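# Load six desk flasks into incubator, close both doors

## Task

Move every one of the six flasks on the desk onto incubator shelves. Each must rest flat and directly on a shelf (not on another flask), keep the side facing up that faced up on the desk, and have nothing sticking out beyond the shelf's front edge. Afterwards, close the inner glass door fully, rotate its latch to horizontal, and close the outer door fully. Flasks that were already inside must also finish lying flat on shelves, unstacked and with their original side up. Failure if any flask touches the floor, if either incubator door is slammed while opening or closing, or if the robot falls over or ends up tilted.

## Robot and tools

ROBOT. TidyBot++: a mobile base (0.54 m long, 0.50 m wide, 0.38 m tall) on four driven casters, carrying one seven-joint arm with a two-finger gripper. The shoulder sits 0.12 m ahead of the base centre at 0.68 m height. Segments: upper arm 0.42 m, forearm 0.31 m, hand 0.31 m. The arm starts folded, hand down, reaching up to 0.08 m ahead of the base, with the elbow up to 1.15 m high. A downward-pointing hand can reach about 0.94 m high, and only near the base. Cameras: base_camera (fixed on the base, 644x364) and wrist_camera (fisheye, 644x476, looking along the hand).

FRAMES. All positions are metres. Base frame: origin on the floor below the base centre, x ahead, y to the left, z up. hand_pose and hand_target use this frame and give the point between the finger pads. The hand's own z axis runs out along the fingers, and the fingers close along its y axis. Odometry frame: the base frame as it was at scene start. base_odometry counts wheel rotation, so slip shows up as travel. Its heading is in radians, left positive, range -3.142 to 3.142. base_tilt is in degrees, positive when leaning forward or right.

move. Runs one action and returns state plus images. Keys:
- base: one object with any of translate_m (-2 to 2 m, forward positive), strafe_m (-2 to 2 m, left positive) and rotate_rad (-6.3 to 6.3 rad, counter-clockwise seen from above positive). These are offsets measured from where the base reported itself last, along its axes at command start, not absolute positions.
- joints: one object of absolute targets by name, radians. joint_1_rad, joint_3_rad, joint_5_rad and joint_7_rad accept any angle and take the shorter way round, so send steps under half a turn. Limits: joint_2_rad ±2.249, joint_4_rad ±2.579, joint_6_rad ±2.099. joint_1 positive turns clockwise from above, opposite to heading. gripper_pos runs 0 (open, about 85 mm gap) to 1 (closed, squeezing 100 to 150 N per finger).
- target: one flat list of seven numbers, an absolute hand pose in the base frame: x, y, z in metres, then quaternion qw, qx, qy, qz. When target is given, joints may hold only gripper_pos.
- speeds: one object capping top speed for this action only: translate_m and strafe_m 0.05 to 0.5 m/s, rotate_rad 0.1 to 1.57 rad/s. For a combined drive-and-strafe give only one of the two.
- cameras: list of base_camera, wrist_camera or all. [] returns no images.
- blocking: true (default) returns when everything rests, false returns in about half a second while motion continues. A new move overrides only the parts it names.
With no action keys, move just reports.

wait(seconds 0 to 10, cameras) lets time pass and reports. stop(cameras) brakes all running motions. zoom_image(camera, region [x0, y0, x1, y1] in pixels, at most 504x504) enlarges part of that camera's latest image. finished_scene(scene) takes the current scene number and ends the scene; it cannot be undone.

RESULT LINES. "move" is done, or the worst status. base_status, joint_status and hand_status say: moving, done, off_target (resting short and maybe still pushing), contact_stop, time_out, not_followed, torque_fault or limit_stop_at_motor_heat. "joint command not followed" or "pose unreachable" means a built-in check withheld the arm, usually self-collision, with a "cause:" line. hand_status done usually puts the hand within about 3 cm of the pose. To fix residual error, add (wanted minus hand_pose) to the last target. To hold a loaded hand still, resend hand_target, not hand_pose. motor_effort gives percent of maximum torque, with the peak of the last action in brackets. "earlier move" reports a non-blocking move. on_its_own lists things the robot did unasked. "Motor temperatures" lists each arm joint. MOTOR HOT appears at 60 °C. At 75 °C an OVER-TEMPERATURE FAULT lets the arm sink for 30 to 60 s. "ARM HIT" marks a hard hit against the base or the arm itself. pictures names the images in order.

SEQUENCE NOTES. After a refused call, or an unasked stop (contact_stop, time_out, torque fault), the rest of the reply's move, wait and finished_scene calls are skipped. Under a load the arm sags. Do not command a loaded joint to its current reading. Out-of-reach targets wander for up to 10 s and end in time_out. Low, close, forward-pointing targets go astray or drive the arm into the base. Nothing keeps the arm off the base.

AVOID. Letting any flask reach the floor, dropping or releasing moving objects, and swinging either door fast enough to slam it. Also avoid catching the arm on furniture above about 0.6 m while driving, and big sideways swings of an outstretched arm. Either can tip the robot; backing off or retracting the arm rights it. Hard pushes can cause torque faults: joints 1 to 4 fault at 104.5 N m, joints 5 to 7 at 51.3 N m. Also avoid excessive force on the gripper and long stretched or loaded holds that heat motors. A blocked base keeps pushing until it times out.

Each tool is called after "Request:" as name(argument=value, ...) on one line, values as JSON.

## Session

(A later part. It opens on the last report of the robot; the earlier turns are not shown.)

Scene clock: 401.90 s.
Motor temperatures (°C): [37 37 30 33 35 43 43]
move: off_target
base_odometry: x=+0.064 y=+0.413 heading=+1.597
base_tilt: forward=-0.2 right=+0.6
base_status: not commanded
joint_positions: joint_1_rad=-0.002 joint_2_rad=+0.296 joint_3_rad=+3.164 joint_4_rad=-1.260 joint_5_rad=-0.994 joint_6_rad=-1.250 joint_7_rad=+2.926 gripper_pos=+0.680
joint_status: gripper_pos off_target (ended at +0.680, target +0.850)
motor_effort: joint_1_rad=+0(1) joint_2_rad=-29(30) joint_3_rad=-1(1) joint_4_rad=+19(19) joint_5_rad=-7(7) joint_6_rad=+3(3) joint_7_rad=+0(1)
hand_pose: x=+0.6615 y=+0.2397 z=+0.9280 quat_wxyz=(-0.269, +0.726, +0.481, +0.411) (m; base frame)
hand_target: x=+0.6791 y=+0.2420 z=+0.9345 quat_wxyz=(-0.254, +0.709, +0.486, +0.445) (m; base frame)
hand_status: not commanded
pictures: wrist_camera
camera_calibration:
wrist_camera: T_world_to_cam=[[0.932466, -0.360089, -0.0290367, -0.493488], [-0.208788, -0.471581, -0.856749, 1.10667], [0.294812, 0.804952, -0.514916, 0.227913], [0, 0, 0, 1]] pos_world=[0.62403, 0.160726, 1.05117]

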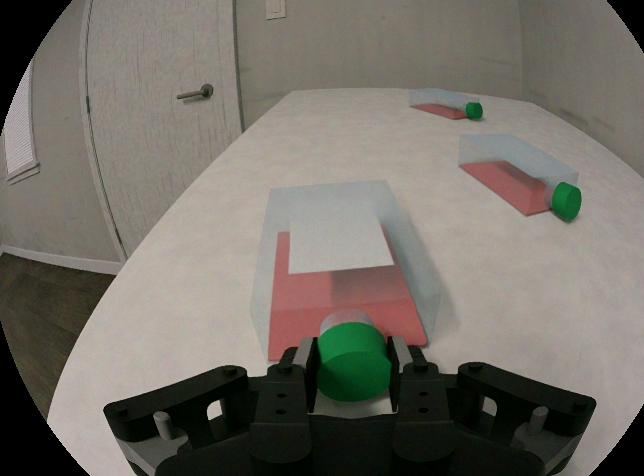

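Request:
move(joints={"joint_2_rad": 0.304, "joint_4_rad": -0.90, "joint_5_rad": -0.88, "joint_6_rad": -1.52, "joint_7_rad": 2.57}, cameras=["wrist_camera"])

Request:
move(base={"translate_m": -1.241, "strafe_m": -0.1005, "rotate_rad": -1.973}, speeds={"rotate_rad": 0.9}, joints={"joint_2_rad": -0.03, "joint_4_rad": -1.40, "joint_5_rad": 0.05, "joint_6_rad": -0.69, "joint_7_rad": 1.5})

Scene clock: 407.50 s.
Motor temperatures (°C): [37 37 30 33 35 43 43]
move: done
base_odometry: x=+0.064 y=+0.413 heading=+1.597
base_tilt: forward=-0.2 right=+0.5
base_status: not commanded
joint_positions: joint_1_rad=-0.002 joint_2_rad=+0.297 joint_3_rad=+3.164 joint_4_rad=-0.923 joint_5_rad=-0.923 joint_6_rad=-1.456 joint_7_rad=+2.655 gripper_pos=+0.680
joint_status: all done
motor_effort: joint_1_rad=+1(1) joint_2_rad=-29(33) joint_3_rad=-1(1) joint_4_rad=+18(21) joint_5_rad=-6(9) joint_6_rad=+5(6) joint_7_rad=+0(1)
hand_pose: x=+0.6400 y=+0.2398 z=+1.0278 quat_wxyz=(-0.266, +0.725, +0.489, +0.406) (m; base frame)
hand_target: x=+0.6285 y=+0.2338 z=+1.0157 quat_wxyz=(-0.274, +0.750, +0.477, +0.367) (m; base frame)
hand_status: not commanded
pictures: wrist_camera
camera_calibration:
wrist_camera: T_world_to_cam=[[0.936956, -0.348704, -0.022786, -0.482533], [-0.201677, -0.486344, -0.850174, 1.17993], [0.285377, 0.801171, -0.526009, 0.30388], [0, 0, 0, 1]] pos_world=[0.603356, 0.162132, 1.152]

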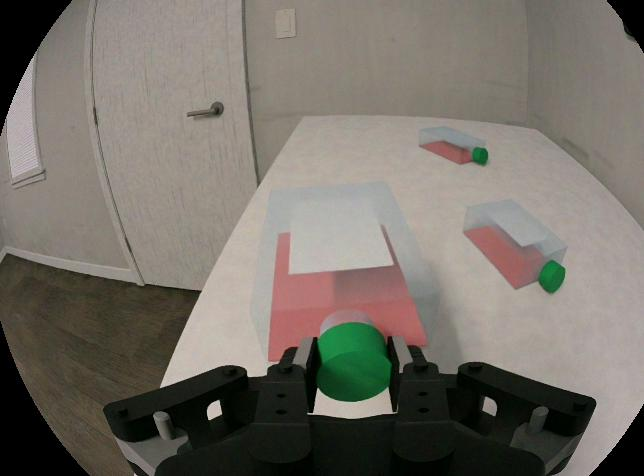

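Scene clock: 411.57 s.
Motor temperatures (°C): [37 37 30 33 35 43 43]
move: done
base_odometry: x=+0.198 y=-0.825 heading=-0.376
base_tilt: forward=-0.1 right=+0.5
base_status: done
joint_positions: joint_1_rad=+0.001 joint_2_rad=-0.025 joint_3_rad=+3.164 joint_4_rad=-1.394 joint_5_rad=+0.007 joint_6_rad=-0.754 joint_7_rad=+1.584 gripper_pos=+0.680
joint_status: all done
motor_effort: joint_1_rad=+1(5) joint_2_rad=-20(32) joint_3_rad=+0(3) joint_4_rad=+22(23) joint_5_rad=+0(7) joint_6_rad=+9(10) joint_7_rad=+0(2)
hand_pose: x=+0.6817 y=-0.0134 z=+1.0020 quat_wxyz=(+0.012, +0.873, -0.003, +0.487) (m; base frame)
hand_target: x=+0.6891 y=-0.0192 z=+1.0190 quat_wxyz=(+0.010, +0.857, -0.030, +0.515) (m; base frame)
hand_status: not commanded
pictures: base_camera, wrist_camera
camera_calibration:
wrist_camera: T_world_to_cam=[[0.0176429, -0.999715, -0.0160971, 0.000847271], [-0.522496, 0.00450781, -0.85263, 1.2711], [0.852459, 0.0234536, -0.522267, 0.0805461], [0, 0, 0, 1]] pos_world=[0.595467, -0.00677194, 1.12586]

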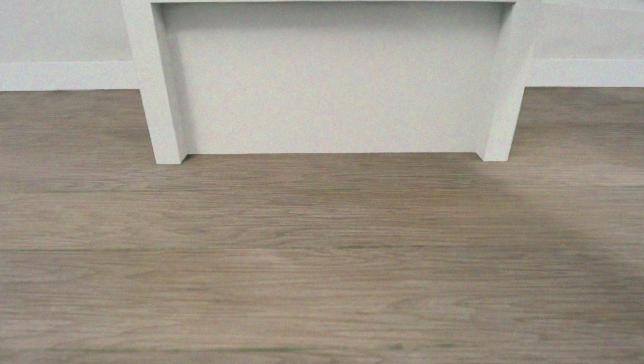

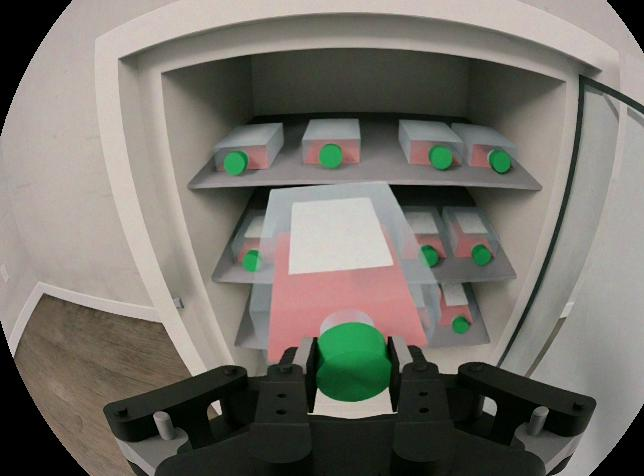

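Request:
move(base={"translate_m": 0.29, "strafe_m": -0.004, "rotate_rad": 0.011}, speeds={"translate_m": 0.3}, joints={"joint_2_rad": -0.022, "joint_4_rad": -1.94, "joint_5_rad": 0.03, "joint_6_rad": -0.13}, cameras=["wrist_camera"])

Request:
move(joints={"joint_2_rad": -0.003, "joint_4_rad": -2.005, "joint_6_rad": -0.05})

Scene clock: 416.17 s.
Motor temperatures (°C): [37 37 30 33 35 43 43]
move: done
base_odometry: x=+0.466 y=-0.935 heading=-0.365
base_tilt: forward=-0.1 right=+0.6
base_status: done
joint_positions: joint_1_rad=+0.000 joint_2_rad=-0.022 joint_3_rad=+3.164 joint_4_rad=-1.934 joint_5_rad=+0.008 joint_6_rad=-0.197 joint_7_rad=+1.584 gripper_pos=+0.680
joint_status: all done
motor_effort: joint_1_rad=+1(3) joint_2_rad=-21(24) joint_3_rad=+0(3) joint_4_rad=+21(23) joint_5_rad=+1(2) joint_6_rad=+9(11) joint_7_rad=+0(1)
hand_pose: x=+0.6736 y=-0.0118 z=+0.8376 quat_wxyz=(+0.011, +0.870, -0.001, +0.494) (m; base frame)
hand_target: x=+0.6820 y=-0.0103 z=+0.8525 quat_wxyz=(-0.004, +0.854, -0.026, +0.520) (m; base frame)
hand_status: not commanded
pictures: wrist_camera
camera_calibration:
wrist_camera: T_world_to_cam=[[0.022475, -0.99963, -0.0153335, -0.0039246], [-0.510609, 0.00170858, -0.859811, 1.12461], [0.859519, 0.0271537, -0.510382, -0.0131105], [0, 0, 0, 1]] pos_world=[0.585592, -0.00548863, 0.960199]

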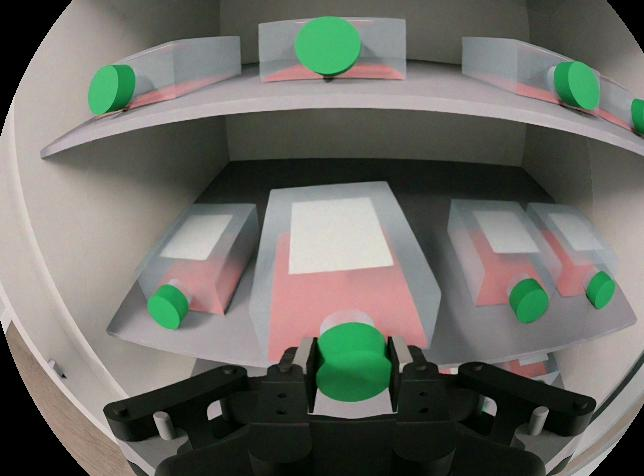

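Scene clock: 417.27 s.
Motor temperatures (°C): [37 37 30 33 35 43 43]
move: done
base_odometry: x=+0.466 y=-0.935 heading=-0.365
base_tilt: forward=-0.2 right=+0.6
base_status: not commanded
joint_positions: joint_1_rad=+0.000 joint_2_rad=-0.012 joint_3_rad=+3.164 joint_4_rad=-2.004 joint_5_rad=+0.008 joint_6_rad=-0.113 joint_7_rad=+1.584 gripper_pos=+0.680
joint_status: all done
motor_effort: joint_1_rad=+1(1) joint_2_rad=-20(22) joint_3_rad=+0(1) joint_4_rad=+21(22) joint_5_rad=+1(1) joint_6_rad=+8(11) joint_7_rad=+0(1)
hand_pose: x=+0.6690 y=-0.0114 z=+0.8157 quat_wxyz=(+0.011, +0.869, -0.001, +0.495) (m; base frame)
hand_target: x=+0.6794 y=-0.0094 z=+0.8271 quat_wxyz=(-0.005, +0.855, -0.026, +0.518) (m; base frame)
hand_status: not commanded
pictures: base_camera, wrist_camera
camera_calibration:
wrist_camera: T_world_to_cam=[[0.0231777, -0.999617, -0.0151402, -0.00444316], [-0.506706, 0.00130886, -0.862118, 1.1027], [0.861808, 0.0276536, -0.506481, -0.0250918], [0, 0, 0, 1]] pos_world=[0.58047, -0.00519085, 0.93788]

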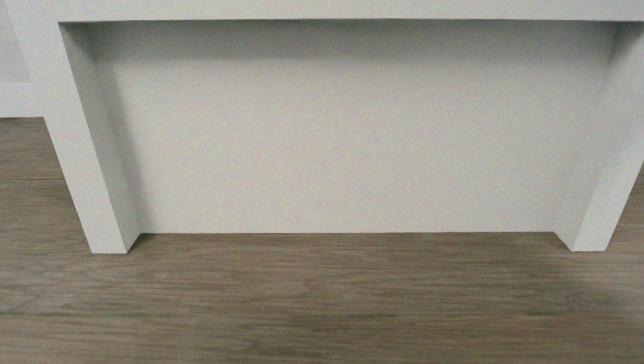

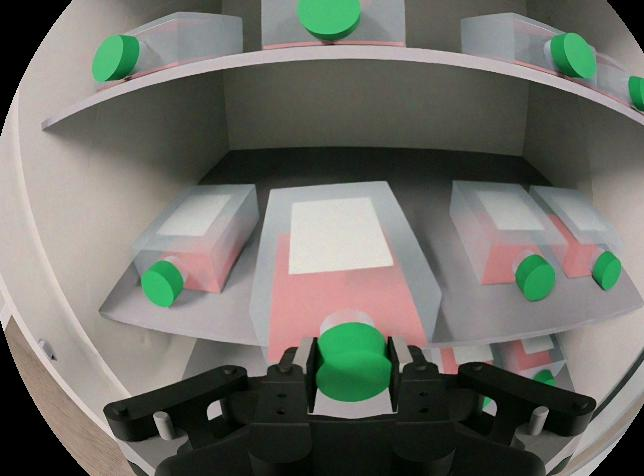

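Request:
move(base={"translate_m": 0.112, "strafe_m": -0.007}, speeds={"translate_m": 0.2}, cameras=["wrist_camera"])

Request:
move(joints={"joint_2_rad": -0.003, "joint_4_rad": -2.095, "joint_6_rad": 0.035}, cameras=["wrist_camera"])

Scene clock: 420.53 s.
Motor temperatures (°C): [37 37 30 33 35 43 43]
move: done
base_odometry: x=+0.569 y=-0.981 heading=-0.365
base_tilt: forward=-0.2 right=+0.5
base_status: done
joint_positions: joint_1_rad=+0.000 joint_2_rad=-0.006 joint_3_rad=+3.164 joint_4_rad=-2.004 joint_5_rad=+0.008 joint_6_rad=-0.111 joint_7_rad=+1.584 gripper_pos=+0.680
joint_status: not commanded
motor_effort: joint_1_rad=+1(2) joint_2_rad=-21(22) joint_3_rad=+0(1) joint_4_rad=+20(22) joint_5_rad=+0(2) joint_6_rad=+9(10) joint_7_rad=+1(1)
hand_pose: x=+0.6699 y=-0.0114 z=+0.8122 quat_wxyz=(+0.011, +0.870, -0.001, +0.493) (m; base frame)
hand_target: x=+0.6794 y=-0.0094 z=+0.8271 quat_wxyz=(-0.005, +0.855, -0.026, +0.518) (m; base frame)
hand_status: not commanded
pictures: wrist_camera
camera_calibration:
wrist_camera: T_world_to_cam=[[0.0230449, -0.999617, -0.0153507, -0.00425188], [-0.511417, 0.00140636, -0.859332, 1.10109], [0.859024, 0.0276538, -0.511188, -0.0219781], [0, 0, 0, 1]] pos_world=[0.582094, -0.00519101, 0.934902]

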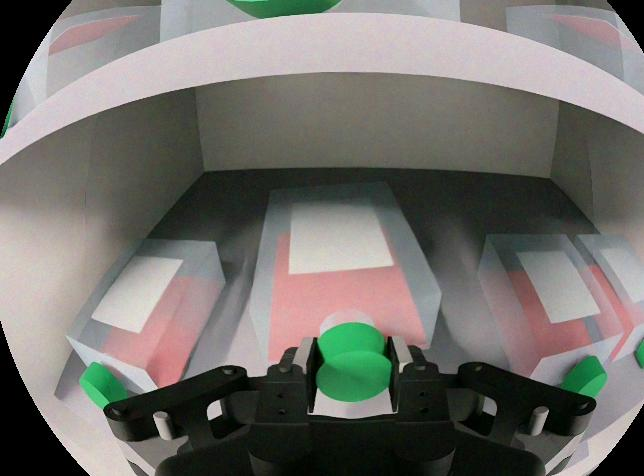

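Scene clock: 421.67 s.
Motor temperatures (°C): [37 37 30 33 35 43 43]
move: done
base_odometry: x=+0.569 y=-0.981 heading=-0.365
base_tilt: forward=-0.2 right=+0.6
base_status: not commanded
joint_positions: joint_1_rad=+0.000 joint_2_rad=-0.005 joint_3_rad=+3.164 joint_4_rad=-2.095 joint_5_rad=+0.008 joint_6_rad=-0.030 joint_7_rad=+1.584 gripper_pos=+0.680
joint_status: all done
motor_effort: joint_1_rad=+0(1) joint_2_rad=-20(21) joint_3_rad=+0(1) joint_4_rad=+20(22) joint_5_rad=+0(1) joint_6_rad=+10(11) joint_7_rad=+0(1)
hand_pose: x=+0.6555 y=-0.0109 z=+0.7844 quat_wxyz=(+0.011, +0.872, -0.001, +0.489) (m; base frame)
hand_target: x=+0.6657 y=-0.0084 z=+0.8006 quat_wxyz=(-0.006, +0.856, -0.025, +0.516) (m; base frame)
hand_status: not commanded
pictures: wrist_camera
camera_calibration:
wrist_camera: T_world_to_cam=[[0.0233931, -0.999597, -0.0161015, -0.00348022], [-0.519416, 0.00160893, -0.85452, 1.07119], [0.854201, 0.0283532, -0.519169, -0.0143524], [0, 0, 0, 1]] pos_world=[0.568733, -0.00479534, 0.907842]

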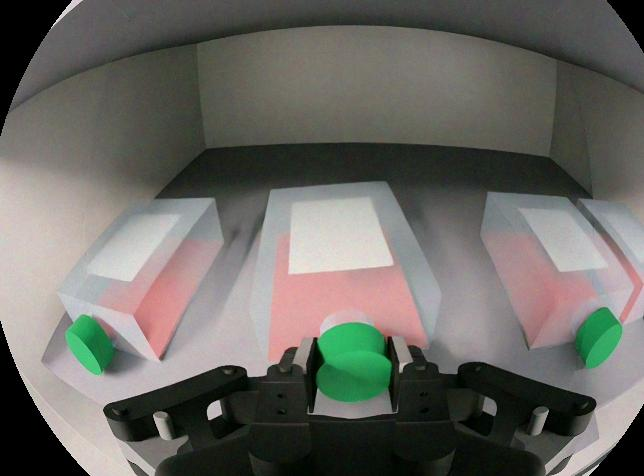

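Request:
move(joints={"joint_2_rad": -0.003, "joint_4_rad": -2.12, "joint_6_rad": 0.065}, cameras=[])

Request:
move(joints={"joint_2_rad": -0.003, "joint_4_rad": -2.14, "joint_6_rad": 0.085}, cameras=["wrist_camera"])

Scene clock: 423.93 s.
Motor temperatures (°C): [37 37 30 33 35 43 43]
move: done
base_odometry: x=+0.569 y=-0.981 heading=-0.365
base_tilt: forward=-0.1 right=+0.5
base_status: not commanded
joint_positions: joint_1_rad=+0.000 joint_2_rad=-0.005 joint_3_rad=+3.164 joint_4_rad=-2.118 joint_5_rad=+0.008 joint_6_rad=+0.004 joint_7_rad=+1.583 gripper_pos=+0.680
joint_status: all done
motor_effort: joint_1_rad=+1(1) joint_2_rad=-19(20) joint_3_rad=+0(1) joint_4_rad=+20(21) joint_5_rad=+1(1) joint_6_rad=+9(10) joint_7_rad=+1(1)
hand_pose: x=+0.6537 y=-0.0107 z=+0.7812 quat_wxyz=(+0.011, +0.869, -0.001, +0.494) (m; base frame)
hand_target: x=+0.6625 y=-0.0080 z=+0.7952 quat_wxyz=(-0.007, +0.855, -0.025, +0.518) (m; base frame)
hand_status: not commanded
pictures: none
No camera images: "cameras" was empty.

Scene clock: 424.53 s.
Motor temperatures (°C): [37 37 30 33 35 43 43]
move: done
base_odometry: x=+0.569 y=-0.981 heading=-0.365
base_tilt: forward=-0.1 right=+0.6
base_status: not commanded
joint_positions: joint_1_rad=+0.000 joint_2_rad=-0.005 joint_3_rad=+3.164 joint_4_rad=-2.131 joint_5_rad=+0.008 joint_6_rad=+0.029 joint_7_rad=+1.583 gripper_pos=+0.680
joint_status: all done
motor_effort: joint_1_rad=+0(1) joint_2_rad=-19(20) joint_3_rad=+0(0) joint_4_rad=+19(20) joint_5_rad=+1(1) joint_6_rad=+9(10) joint_7_rad=+0(1)
hand_pose: x=+0.6534 y=-0.0107 z=+0.7809 quat_wxyz=(+0.011, +0.866, -0.001, +0.499) (m; base frame)
hand_target: x=+0.6591 y=-0.0078 z=+0.7898 quat_wxyz=(-0.007, +0.855, -0.025, +0.518) (m; base frame)
hand_status: not commanded
pictures: wrist_camera
camera_calibration:
wrist_camera: T_world_to_cam=[[0.0238324, -0.999591, -0.0158289, -0.00374925], [-0.499509, 0.00180891, -0.866307, 1.06336], [0.865981, 0.0285528, -0.499262, -0.0376295], [0, 0, 0, 1]] pos_world=[0.563833, -0.00459681, 0.902348]

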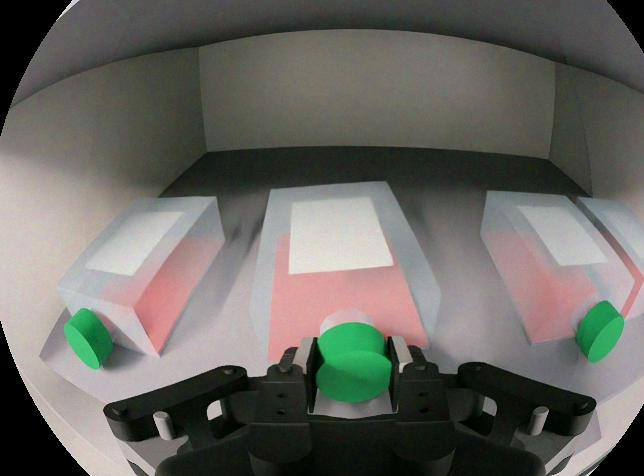

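Request:
move(joints={"joint_2_rad": -0.003, "joint_4_rad": -2.14, "joint_6_rad": 0.085, "gripper_pos": 0.45}, cameras=["wrist_camera"])

Request:
move(base={"translate_m": -0.2}, speeds={"translate_m": 0.25}, cameras=["wrist_camera"])

Scene clock: 425.97 s.
Motor temperatures (°C): [37 37 30 33 35 43 43]
move: done
base_odometry: x=+0.569 y=-0.981 heading=-0.365
base_tilt: forward=-0.2 right=+0.5
base_status: not commanded
joint_positions: joint_1_rad=+0.000 joint_2_rad=-0.005 joint_3_rad=+3.164 joint_4_rad=-2.131 joint_5_rad=+0.008 joint_6_rad=+0.029 joint_7_rad=+1.583 gripper_pos=+0.450
joint_status: all done
motor_effort: joint_1_rad=+0(1) joint_2_rad=-18(19) joint_3_rad=+0(1) joint_4_rad=+19(20) joint_5_rad=+1(1) joint_6_rad=+8(10) joint_7_rad=+0(1)
hand_pose: x=+0.6534 y=-0.0107 z=+0.7809 quat_wxyz=(+0.011, +0.866, -0.001, +0.499) (m; base frame)
hand_target: x=+0.6591 y=-0.0078 z=+0.7899 quat_wxyz=(-0.007, +0.855, -0.025, +0.518) (m; base frame)
hand_status: not commanded
pictures: wrist_camera
camera_calibration:
wrist_camera: T_world_to_cam=[[0.023832, -0.999591, -0.0158304, -0.00374773], [-0.499628, 0.00180646, -0.866238, 1.06336], [0.865912, 0.0285535, -0.49938, -0.0374845], [0, 0, 0, 1]] pos_world=[0.563834, -0.00459681, 0.902348]

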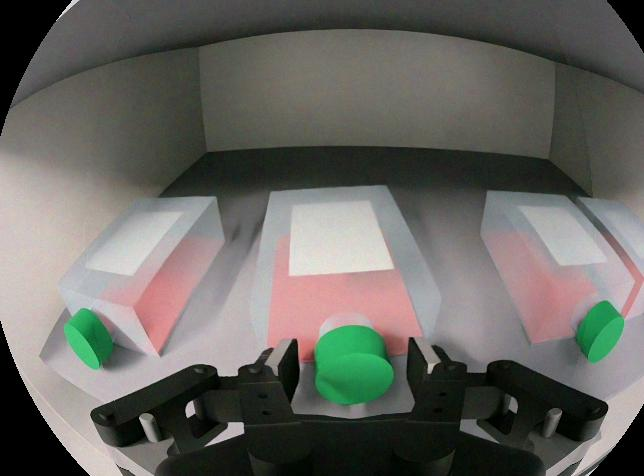

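Scene clock: 427.63 s.
Motor temperatures (°C): [37 37 30 33 35 43 43]
move: done
base_odometry: x=+0.382 y=-0.910 heading=-0.365
base_tilt: forward=-0.2 right=+0.6
base_status: done
joint_positions: joint_1_rad=+0.000 joint_2_rad=-0.008 joint_3_rad=+3.164 joint_4_rad=-2.133 joint_5_rad=+0.008 joint_6_rad=+0.030 joint_7_rad=+1.583 gripper_pos=+0.450
joint_status: not commanded
motor_effort: joint_1_rad=+1(2) joint_2_rad=-18(21) joint_3_rad=+0(2) joint_4_rad=+19(20) joint_5_rad=+1(1) joint_6_rad=+9(10) joint_7_rad=+0(1)
hand_pose: x=+0.6526 y=-0.0107 z=+0.7816 quat_wxyz=(+0.011, +0.866, -0.001, +0.500) (m; base frame)
hand_target: x=+0.6591 y=-0.0078 z=+0.7899 quat_wxyz=(-0.007, +0.855, -0.025, +0.518) (m; base frame)
hand_status: not commanded
pictures: wrist_camera
camera_calibration:
wrist_camera: T_world_to_cam=[[0.0239473, -0.999588, -0.0158377, -0.00377316], [-0.498037, 0.00180782, -0.867154, 1.06331], [0.866825, 0.0286538, -0.497788, -0.0382666], [0, 0, 0, 1]] pos_world=[0.562826, -0.00459738, 0.902941]

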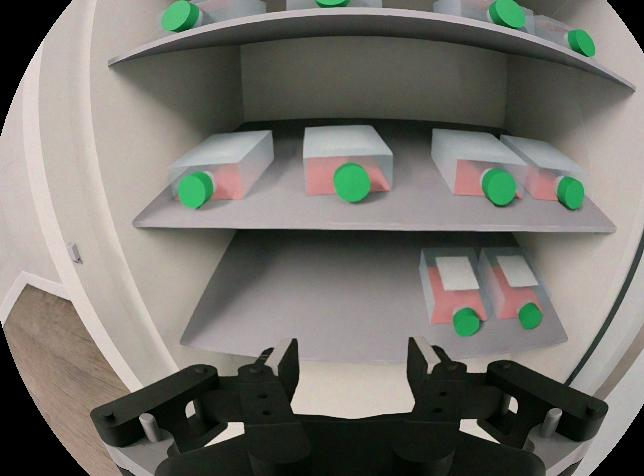

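Request:
move(base={"translate_m": -1.916, "strafe_m": 0.909, "rotate_rad": 1.578}, speeds={"rotate_rad": 0.8}, joints={"joint_2_rad": -0.034, "joint_4_rad": -1.33, "joint_6_rad": -0.84, "gripper_pos": 1.0}, blocking=false, cameras=[])

Request:
wait(seconds=2.0, cameras=[])

Request:
move(joints={"joint_2_rad": 0.304, "joint_4_rad": -1.0, "joint_6_rad": -0.85})

Scene clock: 435.13 s.
Motor temperatures (°C): [37 37 30 33 35 43 43]
move: moving
base_odometry: x=+0.320 y=-0.846 heading=-0.176
base_tilt: forward=-0.1 right=+0.6
base_status: translate_m moving; strafe_m moving; rotate_rad moving
joint_positions: joint_1_rad=+0.003 joint_2_rad=-0.005 joint_3_rad=+3.164 joint_4_rad=-2.037 joint_5_rad=+0.008 joint_6_rad=-0.015 joint_7_rad=+1.583 gripper_pos=+0.989
joint_status: joint_2_rad moving; joint_4_rad moving; joint_6_rad moving; gripper_pos moving
motor_effort: joint_1_rad=+0(2) joint_2_rad=-21(22) joint_3_rad=-1(2) joint_4_rad=+20(20) joint_5_rad=+1(1) joint_6_rad=+9(10) joint_7_rad=+0(1)
hand_pose: x=+0.6751 y=-0.0125 z=+0.8196 quat_wxyz=(+0.012, +0.854, -0.002, +0.520) (m; base frame)
hand_target: x=+0.6757 y=-0.0095 z=+0.8243 quat_wxyz=(-0.005, +0.858, -0.026, +0.512) (m; base frame)
hand_status: not commanded
pictures: none
No camera images: "cameras" was empty.

Scene clock: 437.13 s.
Motor temperatures (°C): [37 37 30 33 35 43 43]
earlier move: moving
base_odometry: x=-0.369 y=-0.126 heading=+0.995
base_tilt: forward=-0.2 right=+0.6
base_status: translate_m moving; strafe_m moving; rotate_rad moving
joint_positions: joint_1_rad=+0.003 joint_2_rad=-0.029 joint_3_rad=+3.164 joint_4_rad=-1.351 joint_5_rad=+0.008 joint_6_rad=-0.769 joint_7_rad=+1.583 gripper_pos=+0.999
joint_status: all done
motor_effort: joint_1_rad=+1(2) joint_2_rad=-20(23) joint_3_rad=+0(2) joint_4_rad=+21(22) joint_5_rad=+1(2) joint_6_rad=+9(10) joint_7_rad=+0(1)
hand_pose: x=+0.6817 y=-0.0146 z=+1.0251 quat_wxyz=(+0.013, +0.865, -0.004, +0.501) (m; base frame)
hand_target: x=+0.6701 y=-0.0159 z=+1.0210 quat_wxyz=(+0.002, +0.875, -0.036, +0.482) (m; base frame)
hand_status: not commanded
wait: 2.00 s; no rest
pictures: none
No camera images: "cameras" was empty.

Scene clock: 439.73 s.
Motor temperatures (°C): [37 37 30 33 35 43 43]
move: done
base_odometry: x=-1.084 y=+0.623 heading=+1.213
base_tilt: forward=-0.1 right=+0.5
base_status: done
joint_positions: joint_1_rad=-0.002 joint_2_rad=+0.299 joint_3_rad=+3.164 joint_4_rad=-1.021 joint_5_rad=+0.008 joint_6_rad=-0.782 joint_7_rad=+1.583 gripper_pos=+0.999
joint_status: all done
motor_effort: joint_1_rad=+1(4) joint_2_rad=-31(35) joint_3_rad=+0(2) joint_4_rad=+21(22) joint_5_rad=+0(2) joint_6_rad=+8(10) joint_7_rad=+1(1)
hand_pose: x=+0.8160 y=-0.0120 z=+1.0040 quat_wxyz=(+0.015, +0.868, +0.000, +0.496) (m; base frame)
hand_target: x=+0.8080 y=-0.0160 z=+0.9948 quat_wxyz=(+0.004, +0.880, -0.034, +0.474) (m; base frame)
hand_status: not commanded
pictures: base_camera, wrist_camera
camera_calibration:
wrist_camera: T_world_to_cam=[[0.0205138, -0.999754, -0.00841489, -0.0101915], [-0.504909, -0.00309491, -0.863167, 1.33911], [0.862929, 0.0219556, -0.504848, -0.0589074], [0, 0, 0, 1]] pos_world=[0.72717, -0.00475125, 1.12605]

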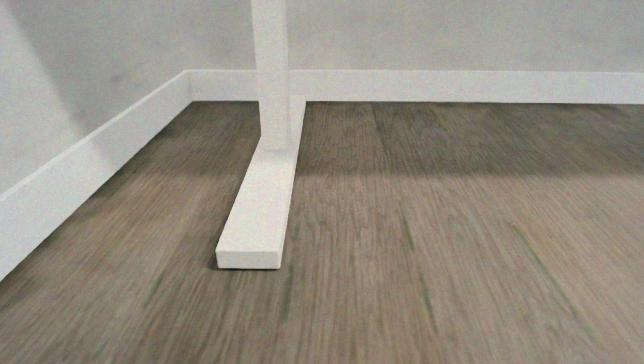

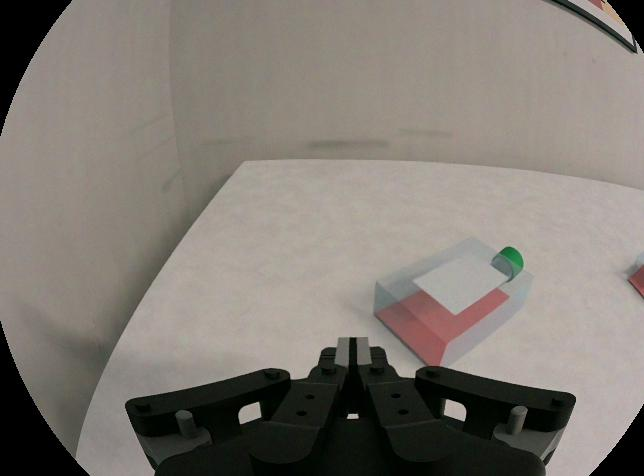

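Request:
move(base={"translate_m": -0.02, "strafe_m": -0.093}, joints={"joint_2_rad": 0.304, "joint_4_rad": -1.25, "joint_6_rad": -0.51})

Scene clock: 448.90 s.
Motor temperatures (°C): [37 37 30 33 35 43 43]
move: done
base_odometry: x=-1.003 y=+0.572 heading=+1.214
base_tilt: forward=-0.1 right=+0.6
base_status: done
joint_positions: joint_1_rad=+0.004 joint_2_rad=+0.296 joint_3_rad=+3.164 joint_4_rad=-1.242 joint_5_rad=+0.008 joint_6_rad=-0.572 joint_7_rad=+1.583 gripper_pos=+0.999
joint_status: all done
motor_effort: joint_1_rad=+1(5) joint_2_rad=-32(34) joint_3_rad=+0(3) joint_4_rad=+21(23) joint_5_rad=+1(2) joint_6_rad=+8(10) joint_7_rad=+0(1)
hand_pose: x=+0.8231 y=-0.0161 z=+0.9346 quat_wxyz=(+0.016, +0.870, -0.002, +0.493) (m; base frame)
hand_target: x=+0.8335 y=-0.0143 z=+0.9412 quat_wxyz=(+0.002, +0.858, -0.029, +0.513) (m; base frame)
hand_status: not commanded
pictures: base_camera, wrist_camera
camera_calibration:
wrist_camera: T_world_to_cam=[[0.0164521, -0.999827, -0.00863875, -0.011496], [-0.511611, -0.000994708, -0.859217, 1.28457], [0.85906, 0.0185556, -0.511539, -0.0905954], [0, 0, 0, 1]] pos_world=[0.735216, -0.00853518, 1.05728]

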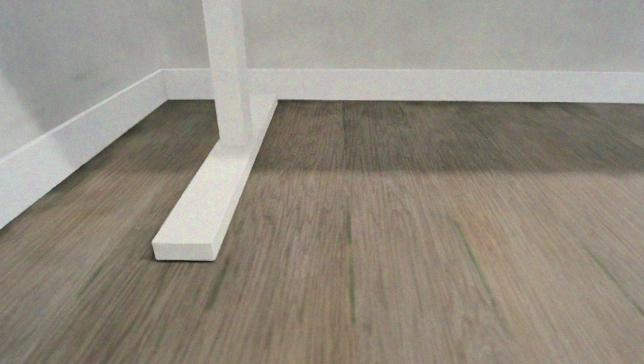

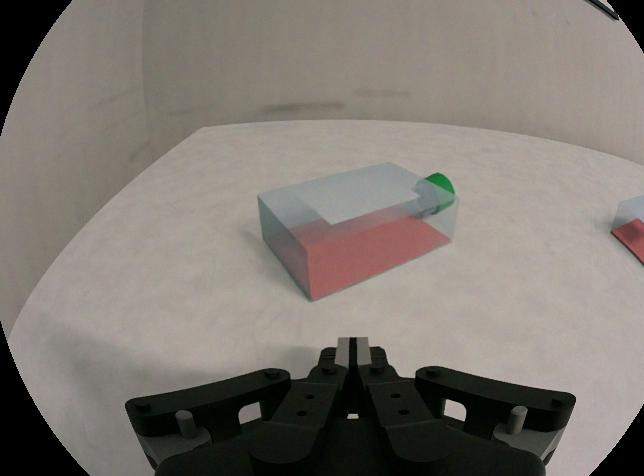

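Request:
move(base={"translate_m": 0.062, "strafe_m": 0.006}, speeds={"translate_m": 0.15}, cameras=[])

Request:
move(base={"translate_m": 0.05, "strafe_m": 0.040}, speeds={"translate_m": 0.12}, cameras=["wrist_camera"])

Scene clock: 455.17 s.
Motor temperatures (°C): [37 37 30 33 35 43 43]
move: done
base_odometry: x=-0.987 y=+0.632 heading=+1.213
base_tilt: forward=-0.2 right=+0.5
base_status: done
joint_positions: joint_1_rad=+0.004 joint_2_rad=+0.297 joint_3_rad=+3.164 joint_4_rad=-1.243 joint_5_rad=+0.008 joint_6_rad=-0.567 joint_7_rad=+1.583 gripper_pos=+0.999
joint_status: not commanded
motor_effort: joint_1_rad=+1(1) joint_2_rad=-32(35) joint_3_rad=+0(1) joint_4_rad=+21(22) joint_5_rad=+1(2) joint_6_rad=+9(9) joint_7_rad=+1(1)
hand_pose: x=+0.8240 y=-0.0161 z=+0.9350 quat_wxyz=(+0.016, +0.869, -0.002, +0.495) (m; base frame)
hand_target: x=+0.8335 y=-0.0143 z=+0.9412 quat_wxyz=(+0.002, +0.858, -0.029, +0.513) (m; base frame)
hand_status: not commanded
pictures: none
No camera images: "cameras" was empty.

Scene clock: 456.33 s.
Motor temperatures (°C): [37 37 30 33 35 43 43]
move: done
base_odometry: x=-1.007 y=+0.693 heading=+1.213
base_tilt: forward=-0.1 right=+0.6
base_status: done
joint_positions: joint_1_rad=+0.003 joint_2_rad=+0.295 joint_3_rad=+3.164 joint_4_rad=-1.243 joint_5_rad=+0.008 joint_6_rad=-0.566 joint_7_rad=+1.583 gripper_pos=+0.999
joint_status: not commanded
motor_effort: joint_1_rad=+0(3) joint_2_rad=-32(34) joint_3_rad=+0(2) joint_4_rad=+21(22) joint_5_rad=+1(1) joint_6_rad=+9(10) joint_7_rad=+0(1)
hand_pose: x=+0.8236 y=-0.0155 z=+0.9362 quat_wxyz=(+0.015, +0.869, -0.002, +0.495) (m; base frame)
hand_target: x=+0.8335 y=-0.0143 z=+0.9412 quat_wxyz=(+0.002, +0.858, -0.029, +0.513) (m; base frame)
hand_status: not commanded
pictures: wrist_camera
camera_calibration:
wrist_camera: T_world_to_cam=[[0.0174077, -0.999813, -0.00838475, -0.0118589], [-0.506823, -0.00159487, -0.862049, 1.2849], [0.861874, 0.0192559, -0.506756, -0.0970723], [0, 0, 0, 1]] pos_world=[0.73509, -0.00793822, 1.05836]

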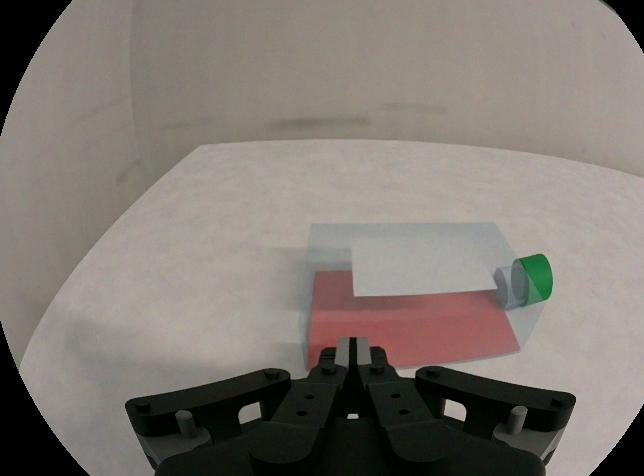

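Request:
move(base={"translate_m": -0.008, "strafe_m": 0.013}, speeds={"translate_m": 0.15}, cameras=[])

Request:
move(base={"translate_m": 0.075, "strafe_m": 0.012}, speeds={"translate_m": 0.12}, cameras=["wrist_camera"])

Scene clock: 457.87 s.
Motor temperatures (°C): [37 37 30 33 35 43 43]
move: done
base_odometry: x=-1.022 y=+0.691 heading=+1.213
base_tilt: forward=-0.2 right=+0.6
base_status: done
joint_positions: joint_1_rad=-0.001 joint_2_rad=+0.293 joint_3_rad=+3.164 joint_4_rad=-1.243 joint_5_rad=+0.008 joint_6_rad=-0.566 joint_7_rad=+1.583 gripper_pos=+0.999
joint_status: not commanded
motor_effort: joint_1_rad=+1(2) joint_2_rad=-31(34) joint_3_rad=+0(1) joint_4_rad=+22(22) joint_5_rad=+1(1) joint_6_rad=+9(9) joint_7_rad=+1(1)
hand_pose: x=+0.8232 y=-0.0128 z=+0.9374 quat_wxyz=(+0.014, +0.868, +0.000, +0.496) (m; base frame)
hand_target: x=+0.8335 y=-0.0143 z=+0.9412 quat_wxyz=(+0.002, +0.858, -0.029, +0.513) (m; base frame)
hand_status: not commanded
pictures: none
No camera images: "cameras" was empty.

Scene clock: 459.13 s.
Motor temperatures (°C): [37 37 30 33 35 43 43]
move: done
base_odometry: x=-1.007 y=+0.765 heading=+1.213
base_tilt: forward=-0.1 right=+0.5
base_status: done
joint_positions: joint_1_rad=-0.001 joint_2_rad=+0.295 joint_3_rad=+3.164 joint_4_rad=-1.244 joint_5_rad=+0.008 joint_6_rad=-0.565 joint_7_rad=+1.583 gripper_pos=+0.999
joint_status: not commanded
motor_effort: joint_1_rad=+1(1) joint_2_rad=-32(34) joint_3_rad=+0(1) joint_4_rad=+21(22) joint_5_rad=+0(1) joint_6_rad=+9(10) joint_7_rad=+0(1)
hand_pose: x=+0.8238 y=-0.0128 z=+0.9360 quat_wxyz=(+0.014, +0.868, +0.000, +0.496) (m; base frame)
hand_target: x=+0.8335 y=-0.0143 z=+0.9412 quat_wxyz=(+0.002, +0.858, -0.029, +0.513) (m; base frame)
hand_status: not commanded
pictures: wrist_camera
camera_calibration:
wrist_camera: T_world_to_cam=[[0.0213538, -0.999737, -0.008379, -0.0123876], [-0.506603, -0.00359469, -0.862172, 1.28479], [0.861915, 0.0226555, -0.506546, -0.0976138], [0, 0, 0, 1]] pos_world=[0.735276, -0.00555446, 1.05816]

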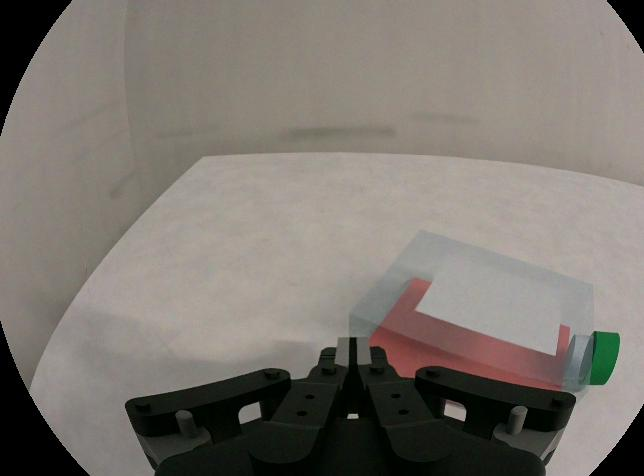

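Request:
move(base={"translate_m": -0.012, "strafe_m": -0.022}, speeds={"translate_m": 0.15}, cameras=[])

Request:
move(base={"translate_m": 0.05, "strafe_m": -0.004}, speeds={"translate_m": 0.12}, cameras=["wrist_camera"])

Scene clock: 463.07 s.
Motor temperatures (°C): [37 37 30 33 35 43 43]
move: done
base_odometry: x=-0.991 y=+0.746 heading=+1.214
base_tilt: forward=-0.1 right=+0.6
base_status: done
joint_positions: joint_1_rad=+0.004 joint_2_rad=+0.291 joint_3_rad=+3.164 joint_4_rad=-1.244 joint_5_rad=+0.008 joint_6_rad=-0.565 joint_7_rad=+1.583 gripper_pos=+0.999
joint_status: not commanded
motor_effort: joint_1_rad=+0(4) joint_2_rad=-32(34) joint_3_rad=+0(2) joint_4_rad=+21(22) joint_5_rad=+1(2) joint_6_rad=+9(10) joint_7_rad=+0(1)
hand_pose: x=+0.8227 y=-0.0159 z=+0.9385 quat_wxyz=(+0.016, +0.868, -0.002, +0.497) (m; base frame)
hand_target: x=+0.8335 y=-0.0143 z=+0.9412 quat_wxyz=(+0.002, +0.858, -0.029, +0.513) (m; base frame)
hand_status: not commanded
pictures: none
No camera images: "cameras" was empty.

Scene clock: 464.10 s.
Motor temperatures (°C): [37 37 30 33 35 43 43]
move: done
base_odometry: x=-0.969 y=+0.792 heading=+1.213
base_tilt: forward=-0.1 right=+0.6
base_status: done
joint_positions: joint_1_rad=+0.004 joint_2_rad=+0.295 joint_3_rad=+3.164 joint_4_rad=-1.245 joint_5_rad=+0.008 joint_6_rad=-0.564 joint_7_rad=+1.583 gripper_pos=+0.999
joint_status: not commanded
motor_effort: joint_1_rad=+1(2) joint_2_rad=-32(34) joint_3_rad=+0(1) joint_4_rad=+21(22) joint_5_rad=+1(1) joint_6_rad=+8(10) joint_7_rad=+1(1)
hand_pose: x=+0.8236 y=-0.0159 z=+0.9361 quat_wxyz=(+0.016, +0.868, -0.002, +0.496) (m; base frame)
hand_target: x=+0.8335 y=-0.0143 z=+0.9412 quat_wxyz=(+0.002, +0.858, -0.029, +0.513) (m; base frame)
hand_status: not commanded
pictures: wrist_camera
camera_calibration:
wrist_camera: T_world_to_cam=[[0.0170536, -0.999819, -0.00839249, -0.0118907], [-0.506204, -0.00139509, -0.862412, 1.28466], [0.862245, 0.0189556, -0.506137, -0.0980983], [0, 0, 0, 1]] pos_world=[0.735088, -0.00823683, 1.05816]

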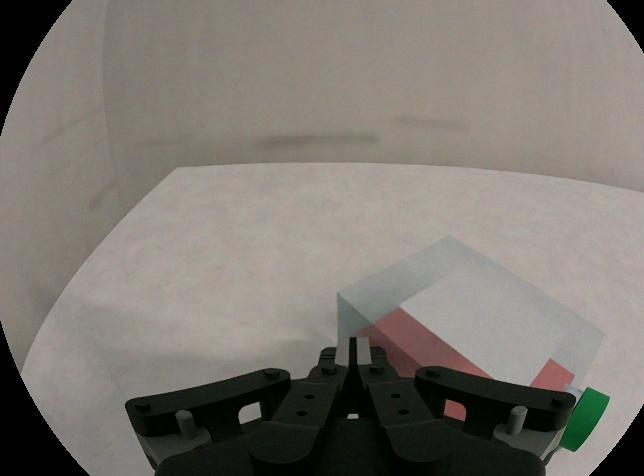

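Request:
move(joints={"joint_2_rad": 0.304, "joint_4_rad": -0.97, "joint_6_rad": -0.85}, blocking=false, cameras=[])

Request:
move(base={"translate_m": -0.072, "strafe_m": -0.350}, joints={"joint_2_rad": 0.304, "joint_4_rad": -0.97, "joint_5_rad": -0.69, "joint_6_rad": -1.10, "joint_7_rad": 2.39, "gripper_pos": 0.4}, cameras=["wrist_camera"])

Request:
move(joints={"joint_2_rad": 0.304, "joint_4_rad": -1.27, "joint_5_rad": -0.83, "joint_6_rad": -0.765, "joint_7_rad": 2.61})

Scene clock: 468.63 s.
Motor temperatures (°C): [37 37 30 33 35 43 43]
move: moving
base_odometry: x=-0.969 y=+0.792 heading=+1.213
base_tilt: forward=-0.1 right=+0.6
base_status: not commanded
joint_positions: joint_1_rad=+0.004 joint_2_rad=+0.295 joint_3_rad=+3.164 joint_4_rad=-1.153 joint_5_rad=+0.008 joint_6_rad=-0.618 joint_7_rad=+1.583 gripper_pos=+0.999
joint_status: joint_2_rad moving; joint_4_rad moving; joint_6_rad moving
motor_effort: joint_1_rad=+1(1) joint_2_rad=-33(34) joint_3_rad=+0(0) joint_4_rad=+22(23) joint_5_rad=+0(1) joint_6_rad=+8(10) joint_7_rad=+1(1)
hand_pose: x=+0.8272 y=-0.0158 z=+0.9751 quat_wxyz=(+0.016, +0.859, -0.002, +0.512) (m; base frame)
hand_target: x=+0.8257 y=-0.0152 z=+0.9752 quat_wxyz=(+0.003, +0.865, -0.031, +0.501) (m; base frame)
hand_status: not commanded
pictures: none
No camera images: "cameras" was empty.

Scene clock: 470.60 s.
Motor temperatures (°C): [37 37 30 33 35 43 43]
move: done
base_odometry: x=-0.666 y=+0.602 heading=+1.214
base_tilt: forward=-0.1 right=+0.6
base_status: done
joint_positions: joint_1_rad=+0.003 joint_2_rad=+0.293 joint_3_rad=+3.164 joint_4_rad=-0.988 joint_5_rad=-0.641 joint_6_rad=-1.033 joint_7_rad=+2.307 gripper_pos=+0.400
joint_status: all done
motor_effort: joint_1_rad=+1(4) joint_2_rad=-31(32) joint_3_rad=+0(2) joint_4_rad=+19(22) joint_5_rad=-3(4) joint_6_rad=+7(9) joint_7_rad=+0(1)
hand_pose: x=+0.7599 y=+0.1477 z=+1.0138 quat_wxyz=(-0.146, +0.829, +0.268, +0.470) (m; base frame)
hand_target: x=+0.7464 y=+0.1687 z=+1.0111 quat_wxyz=(-0.162, +0.815, +0.315, +0.458) (m; base frame)
hand_status: not commanded
pictures: wrist_camera
camera_calibration:
wrist_camera: T_world_to_cam=[[0.609448, -0.792461, -0.0240592, -0.311495], [-0.419984, -0.296956, -0.857572, 1.29285], [0.672448, 0.53275, -0.5138, 0.069139], [0, 0, 0, 1]] pos_world=[0.686325, 0.100239, 1.13674]

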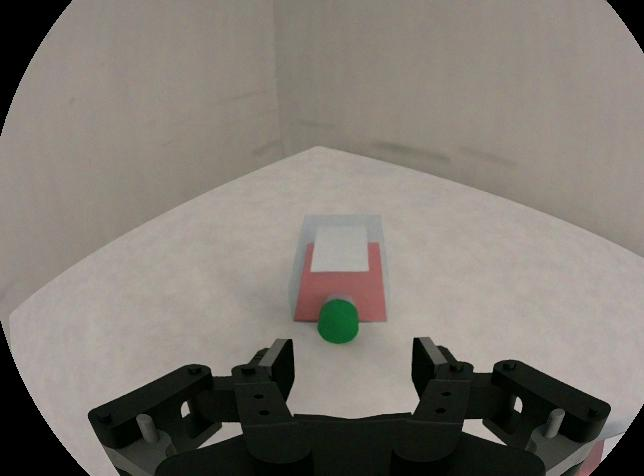

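Scene clock: 472.00 s.
Motor temperatures (°C): [37 37 30 33 35 43 43]
move: done
base_odometry: x=-0.666 y=+0.602 heading=+1.214
base_tilt: forward=-0.1 right=+0.6
base_status: not commanded
joint_positions: joint_1_rad=+0.003 joint_2_rad=+0.295 joint_3_rad=+3.164 joint_4_rad=-1.261 joint_5_rad=-0.778 joint_6_rad=-0.828 joint_7_rad=+2.523 gripper_pos=+0.400
joint_status: all done
motor_effort: joint_1_rad=+1(1) joint_2_rad=-31(33) joint_3_rad=-1(1) joint_4_rad=+20(22) joint_5_rad=-4(5) joint_6_rad=+5(7) joint_7_rad=+0(1)
hand_pose: x=+0.7725 y=+0.1479 z=+0.9283 quat_wxyz=(-0.150, +0.830, +0.265, +0.468) (m; base frame)
hand_target: x=+0.7863 y=+0.1500 z=+0.9354 quat_wxyz=(-0.138, +0.813, +0.275, +0.495) (m; base frame)
hand_status: not commanded
pictures: base_camera, wrist_camera
camera_calibration:
wrist_camera: T_world_to_cam=[[0.608828, -0.792579, -0.033868, -0.311549], [-0.425779, -0.290449, -0.856943, 1.2279], [0.669358, 0.536152, -0.514297, 0.0190348], [0, 0, 0, 1]] pos_world=[0.699754, 0.0995096, 1.05148]

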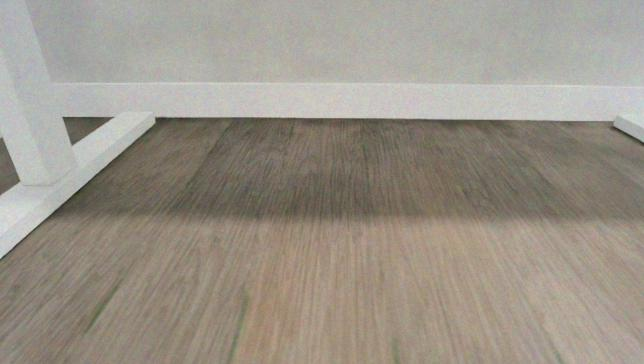

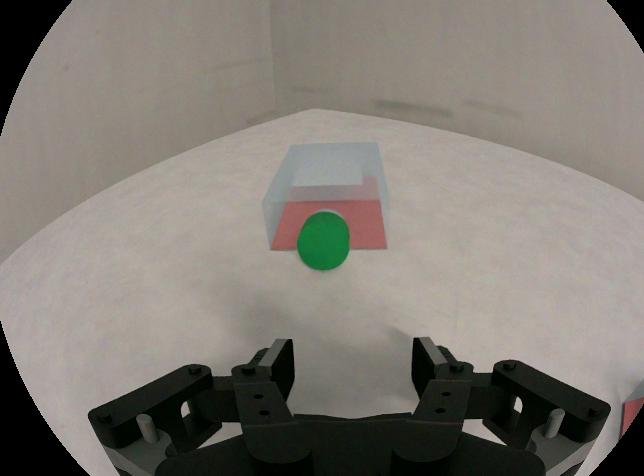

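Request:
move(base={"translate_m": 0.0756, "strafe_m": 0.0795}, speeds={"translate_m": 0.13}, cameras=["wrist_camera"])

Scene clock: 476.13 s.
Motor temperatures (°C): [37 37 30 33 35 43 43]
move: done
base_odometry: x=-0.714 y=+0.701 heading=+1.214
base_tilt: forward=-0.1 right=+0.6
base_status: done
joint_positions: joint_1_rad=+0.002 joint_2_rad=+0.294 joint_3_rad=+3.164 joint_4_rad=-1.262 joint_5_rad=-0.782 joint_6_rad=-0.825 joint_7_rad=+2.526 gripper_pos=+0.400
joint_status: not commanded
motor_effort: joint_1_rad=+0(3) joint_2_rad=-31(33) joint_3_rad=-1(2) joint_4_rad=+21(21) joint_5_rad=-4(5) joint_6_rad=+5(6) joint_7_rad=+1(1)
hand_pose: x=+0.7728 y=+0.1487 z=+0.9295 quat_wxyz=(-0.150, +0.829, +0.266, +0.469) (m; base frame)
hand_target: x=+0.7863 y=+0.1500 z=+0.9354 quat_wxyz=(-0.138, +0.813, +0.275, +0.495) (m; base frame)
hand_status: not commanded
pictures: wrist_camera
camera_calibration:
wrist_camera: T_world_to_cam=[[0.609257, -0.792274, -0.0332723, -0.311961], [-0.42281, -0.289071, -0.858877, 1.22844], [0.670848, 0.537345, -0.5111, 0.0147917], [0, 0, 0, 1]] pos_world=[0.699539, 0.0999997, 1.05226]

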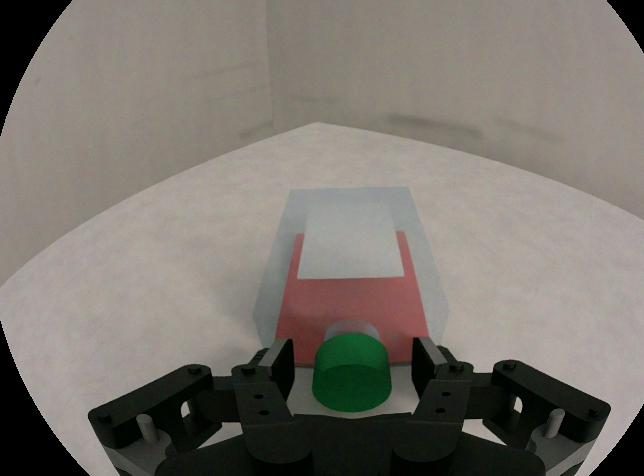

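Request:
move(joints={"gripper_pos": 0.85}, cameras=[])

Request:
move(joints={"joint_2_rad": 0.304, "joint_4_rad": -0.95, "joint_5_rad": -0.60, "joint_6_rad": -1.10, "joint_7_rad": 2.25}, cameras=["wrist_camera"])

Scene clock: 477.47 s.
Motor temperatures (°C): [37 37 30 33 35 43 43]
move: off_target
base_odometry: x=-0.714 y=+0.701 heading=+1.214
base_tilt: forward=-0.2 right=+0.5
base_status: not commanded
joint_positions: joint_1_rad=+0.002 joint_2_rad=+0.294 joint_3_rad=+3.164 joint_4_rad=-1.262 joint_5_rad=-0.782 joint_6_rad=-0.825 joint_7_rad=+2.526 gripper_pos=+0.681
joint_status: gripper_pos off_target (ended at +0.681, target +0.850)
motor_effort: joint_1_rad=+1(1) joint_2_rad=-31(31) joint_3_rad=+0(1) joint_4_rad=+20(21) joint_5_rad=-4(4) joint_6_rad=+6(6) joint_7_rad=+1(1)
hand_pose: x=+0.7729 y=+0.1487 z=+0.9297 quat_wxyz=(-0.150, +0.828, +0.265, +0.470) (m; base frame)
hand_target: x=+0.7863 y=+0.1500 z=+0.9354 quat_wxyz=(-0.138, +0.813, +0.275, +0.495) (m; base frame)
hand_status: not commanded
pictures: none
No camera images: "cameras" was empty.

Scene clock: 478.90 s.
Motor temperatures (°C): [37 37 30 33 35 43 43]
move: done
base_odometry: x=-0.714 y=+0.701 heading=+1.214
base_tilt: forward=-0.2 right=+0.5
base_status: not commanded
joint_positions: joint_1_rad=+0.002 joint_2_rad=+0.296 joint_3_rad=+3.164 joint_4_rad=-0.974 joint_5_rad=-0.647 joint_6_rad=-1.034 joint_7_rad=+2.335 gripper_pos=+0.681
joint_status: all done
motor_effort: joint_1_rad=+0(1) joint_2_rad=-31(35) joint_3_rad=-1(1) joint_4_rad=+20(23) joint_5_rad=-4(5) joint_6_rad=+7(8) joint_7_rad=+1(2)
hand_pose: x=+0.7611 y=+0.1497 z=+1.0197 quat_wxyz=(-0.141, +0.822, +0.280, +0.476) (m; base frame)
hand_target: x=+0.7520 y=+0.1486 z=+1.0069 quat_wxyz=(-0.149, +0.842, +0.266, +0.444) (m; base frame)
hand_status: not commanded
pictures: wrist_camera
camera_calibration:
wrist_camera: T_world_to_cam=[[0.623573, -0.781763, 0.00177318, -0.34922], [-0.39421, -0.316399, -0.862838, 1.28778], [0.675096, 0.537344, -0.505477, 0.0592508], [0, 0, 0, 1]] pos_world=[0.685421, 0.102608, 1.14172]

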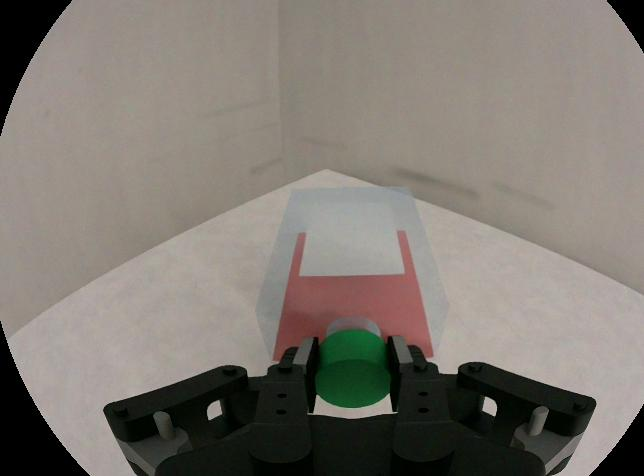

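Request:
move(base={"translate_m": -0.961, "strafe_m": -1.331, "rotate_rad": -1.590}, speeds={"rotate_rad": 0.7}, joints={"joint_2_rad": 0.304, "joint_4_rad": -0.83}, blocking=false, cameras=[])

Request:
wait(seconds=1.5, cameras=[])

Request:
move(joints={"joint_2_rad": -0.03, "joint_4_rad": -1.40, "joint_5_rad": 0.05, "joint_6_rad": -0.69, "joint_7_rad": 1.5})

Scene clock: 482.07 s.
Motor temperatures (°C): [37 37 30 33 35 43 43]
move: moving
base_odometry: x=-0.681 y=+0.651 heading=+1.058
base_tilt: forward=-0.1 right=+0.5
base_status: translate_m moving; strafe_m moving; rotate_rad moving
joint_positions: joint_1_rad=-0.010 joint_2_rad=+0.303 joint_3_rad=+3.162 joint_4_rad=-0.875 joint_5_rad=-0.643 joint_6_rad=-1.041 joint_7_rad=+2.334 gripper_pos=+0.681
joint_status: joint_2_rad moving; joint_4_rad moving
motor_effort: joint_1_rad=+6(7) joint_2_rad=-31(35) joint_3_rad=+3(3) joint_4_rad=+19(23) joint_5_rad=-2(5) joint_6_rad=+8(9) joint_7_rad=+0(1)
hand_pose: x=+0.7645 y=+0.1582 z=+1.0644 quat_wxyz=(-0.130, +0.798, +0.294, +0.509) (m; base frame)
hand_target: x=+0.7571 y=+0.1488 z=+1.0599 quat_wxyz=(-0.135, +0.818, +0.274, +0.487) (m; base frame)
hand_status: not commanded
pictures: none
No camera images: "cameras" was empty.

Scene clock: 483.57 s.
Motor temperatures (°C): [37 37 30 33 35 43 43]
earlier move: moving
base_odometry: x=-0.296 y=+0.073 heading=+0.171
base_tilt: forward=-0.1 right=+0.6
base_status: translate_m moving; strafe_m moving; rotate_rad moving
joint_positions: joint_1_rad=-0.007 joint_2_rad=+0.303 joint_3_rad=+3.162 joint_4_rad=-0.850 joint_5_rad=-0.641 joint_6_rad=-1.041 joint_7_rad=+2.334 gripper_pos=+0.681
joint_status: all done
motor_effort: joint_1_rad=+1(7) joint_2_rad=-32(35) joint_3_rad=-1(3) joint_4_rad=+20(23) joint_5_rad=-3(5) joint_6_rad=+8(9) joint_7_rad=+1(1)
hand_pose: x=+0.7650 y=+0.1568 z=+1.0770 quat_wxyz=(-0.126, +0.793, +0.295, +0.519) (m; base frame)
hand_target: x=+0.7574 y=+0.1489 z=+1.0678 quat_wxyz=(-0.133, +0.814, +0.276, +0.494) (m; base frame)
hand_status: not commanded
wait: 1.50 s; no rest
pictures: none
No camera images: "cameras" was empty.

Scene clock: 486.23 s.
Motor temperatures (°C): [37 37 30 33 35 43 43]
move: done
base_odometry: x=+0.197 y=-0.665 heading=-0.376
base_tilt: forward=-0.2 right=+0.6
base_status: done
joint_positions: joint_1_rad=+0.002 joint_2_rad=-0.025 joint_3_rad=+3.162 joint_4_rad=-1.394 joint_5_rad=+0.001 joint_6_rad=-0.753 joint_7_rad=+1.585 gripper_pos=+0.681
joint_status: all done
motor_effort: joint_1_rad=+1(3) joint_2_rad=-21(33) joint_3_rad=+0(3) joint_4_rad=+22(23) joint_5_rad=+1(5) joint_6_rad=+9(10) joint_7_rad=+1(2)
hand_pose: x=+0.6817 y=-0.0114 z=+1.0027 quat_wxyz=(+0.009, +0.873, -0.004, +0.488) (m; base frame)
hand_target: x=+0.6891 y=-0.0192 z=+1.0190 quat_wxyz=(+0.010, +0.857, -0.030, +0.515) (m; base frame)
hand_status: not commanded
pictures: base_camera, wrist_camera
camera_calibration:
wrist_camera: T_world_to_cam=[[0.0203248, -0.999545, -0.0222658, 0.00727203], [-0.521307, 0.00840839, -0.853328, 1.27157], [0.853127, 0.0289511, -0.520899, 0.0789804], [0, 0, 0, 1]] pos_world=[0.595352, -0.00570972, 1.12637]

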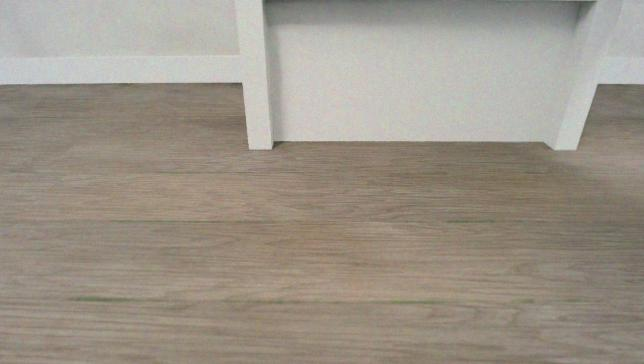

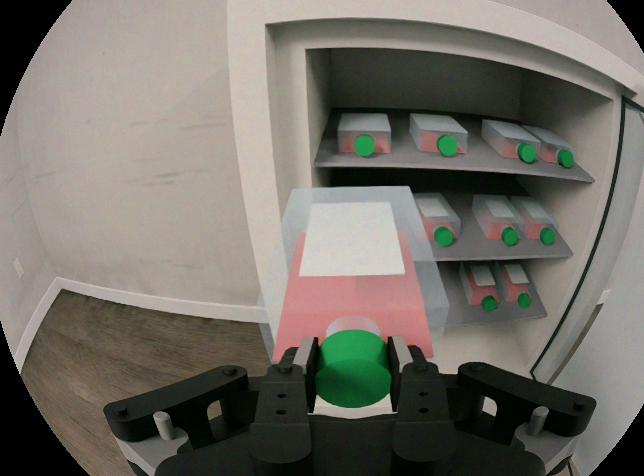

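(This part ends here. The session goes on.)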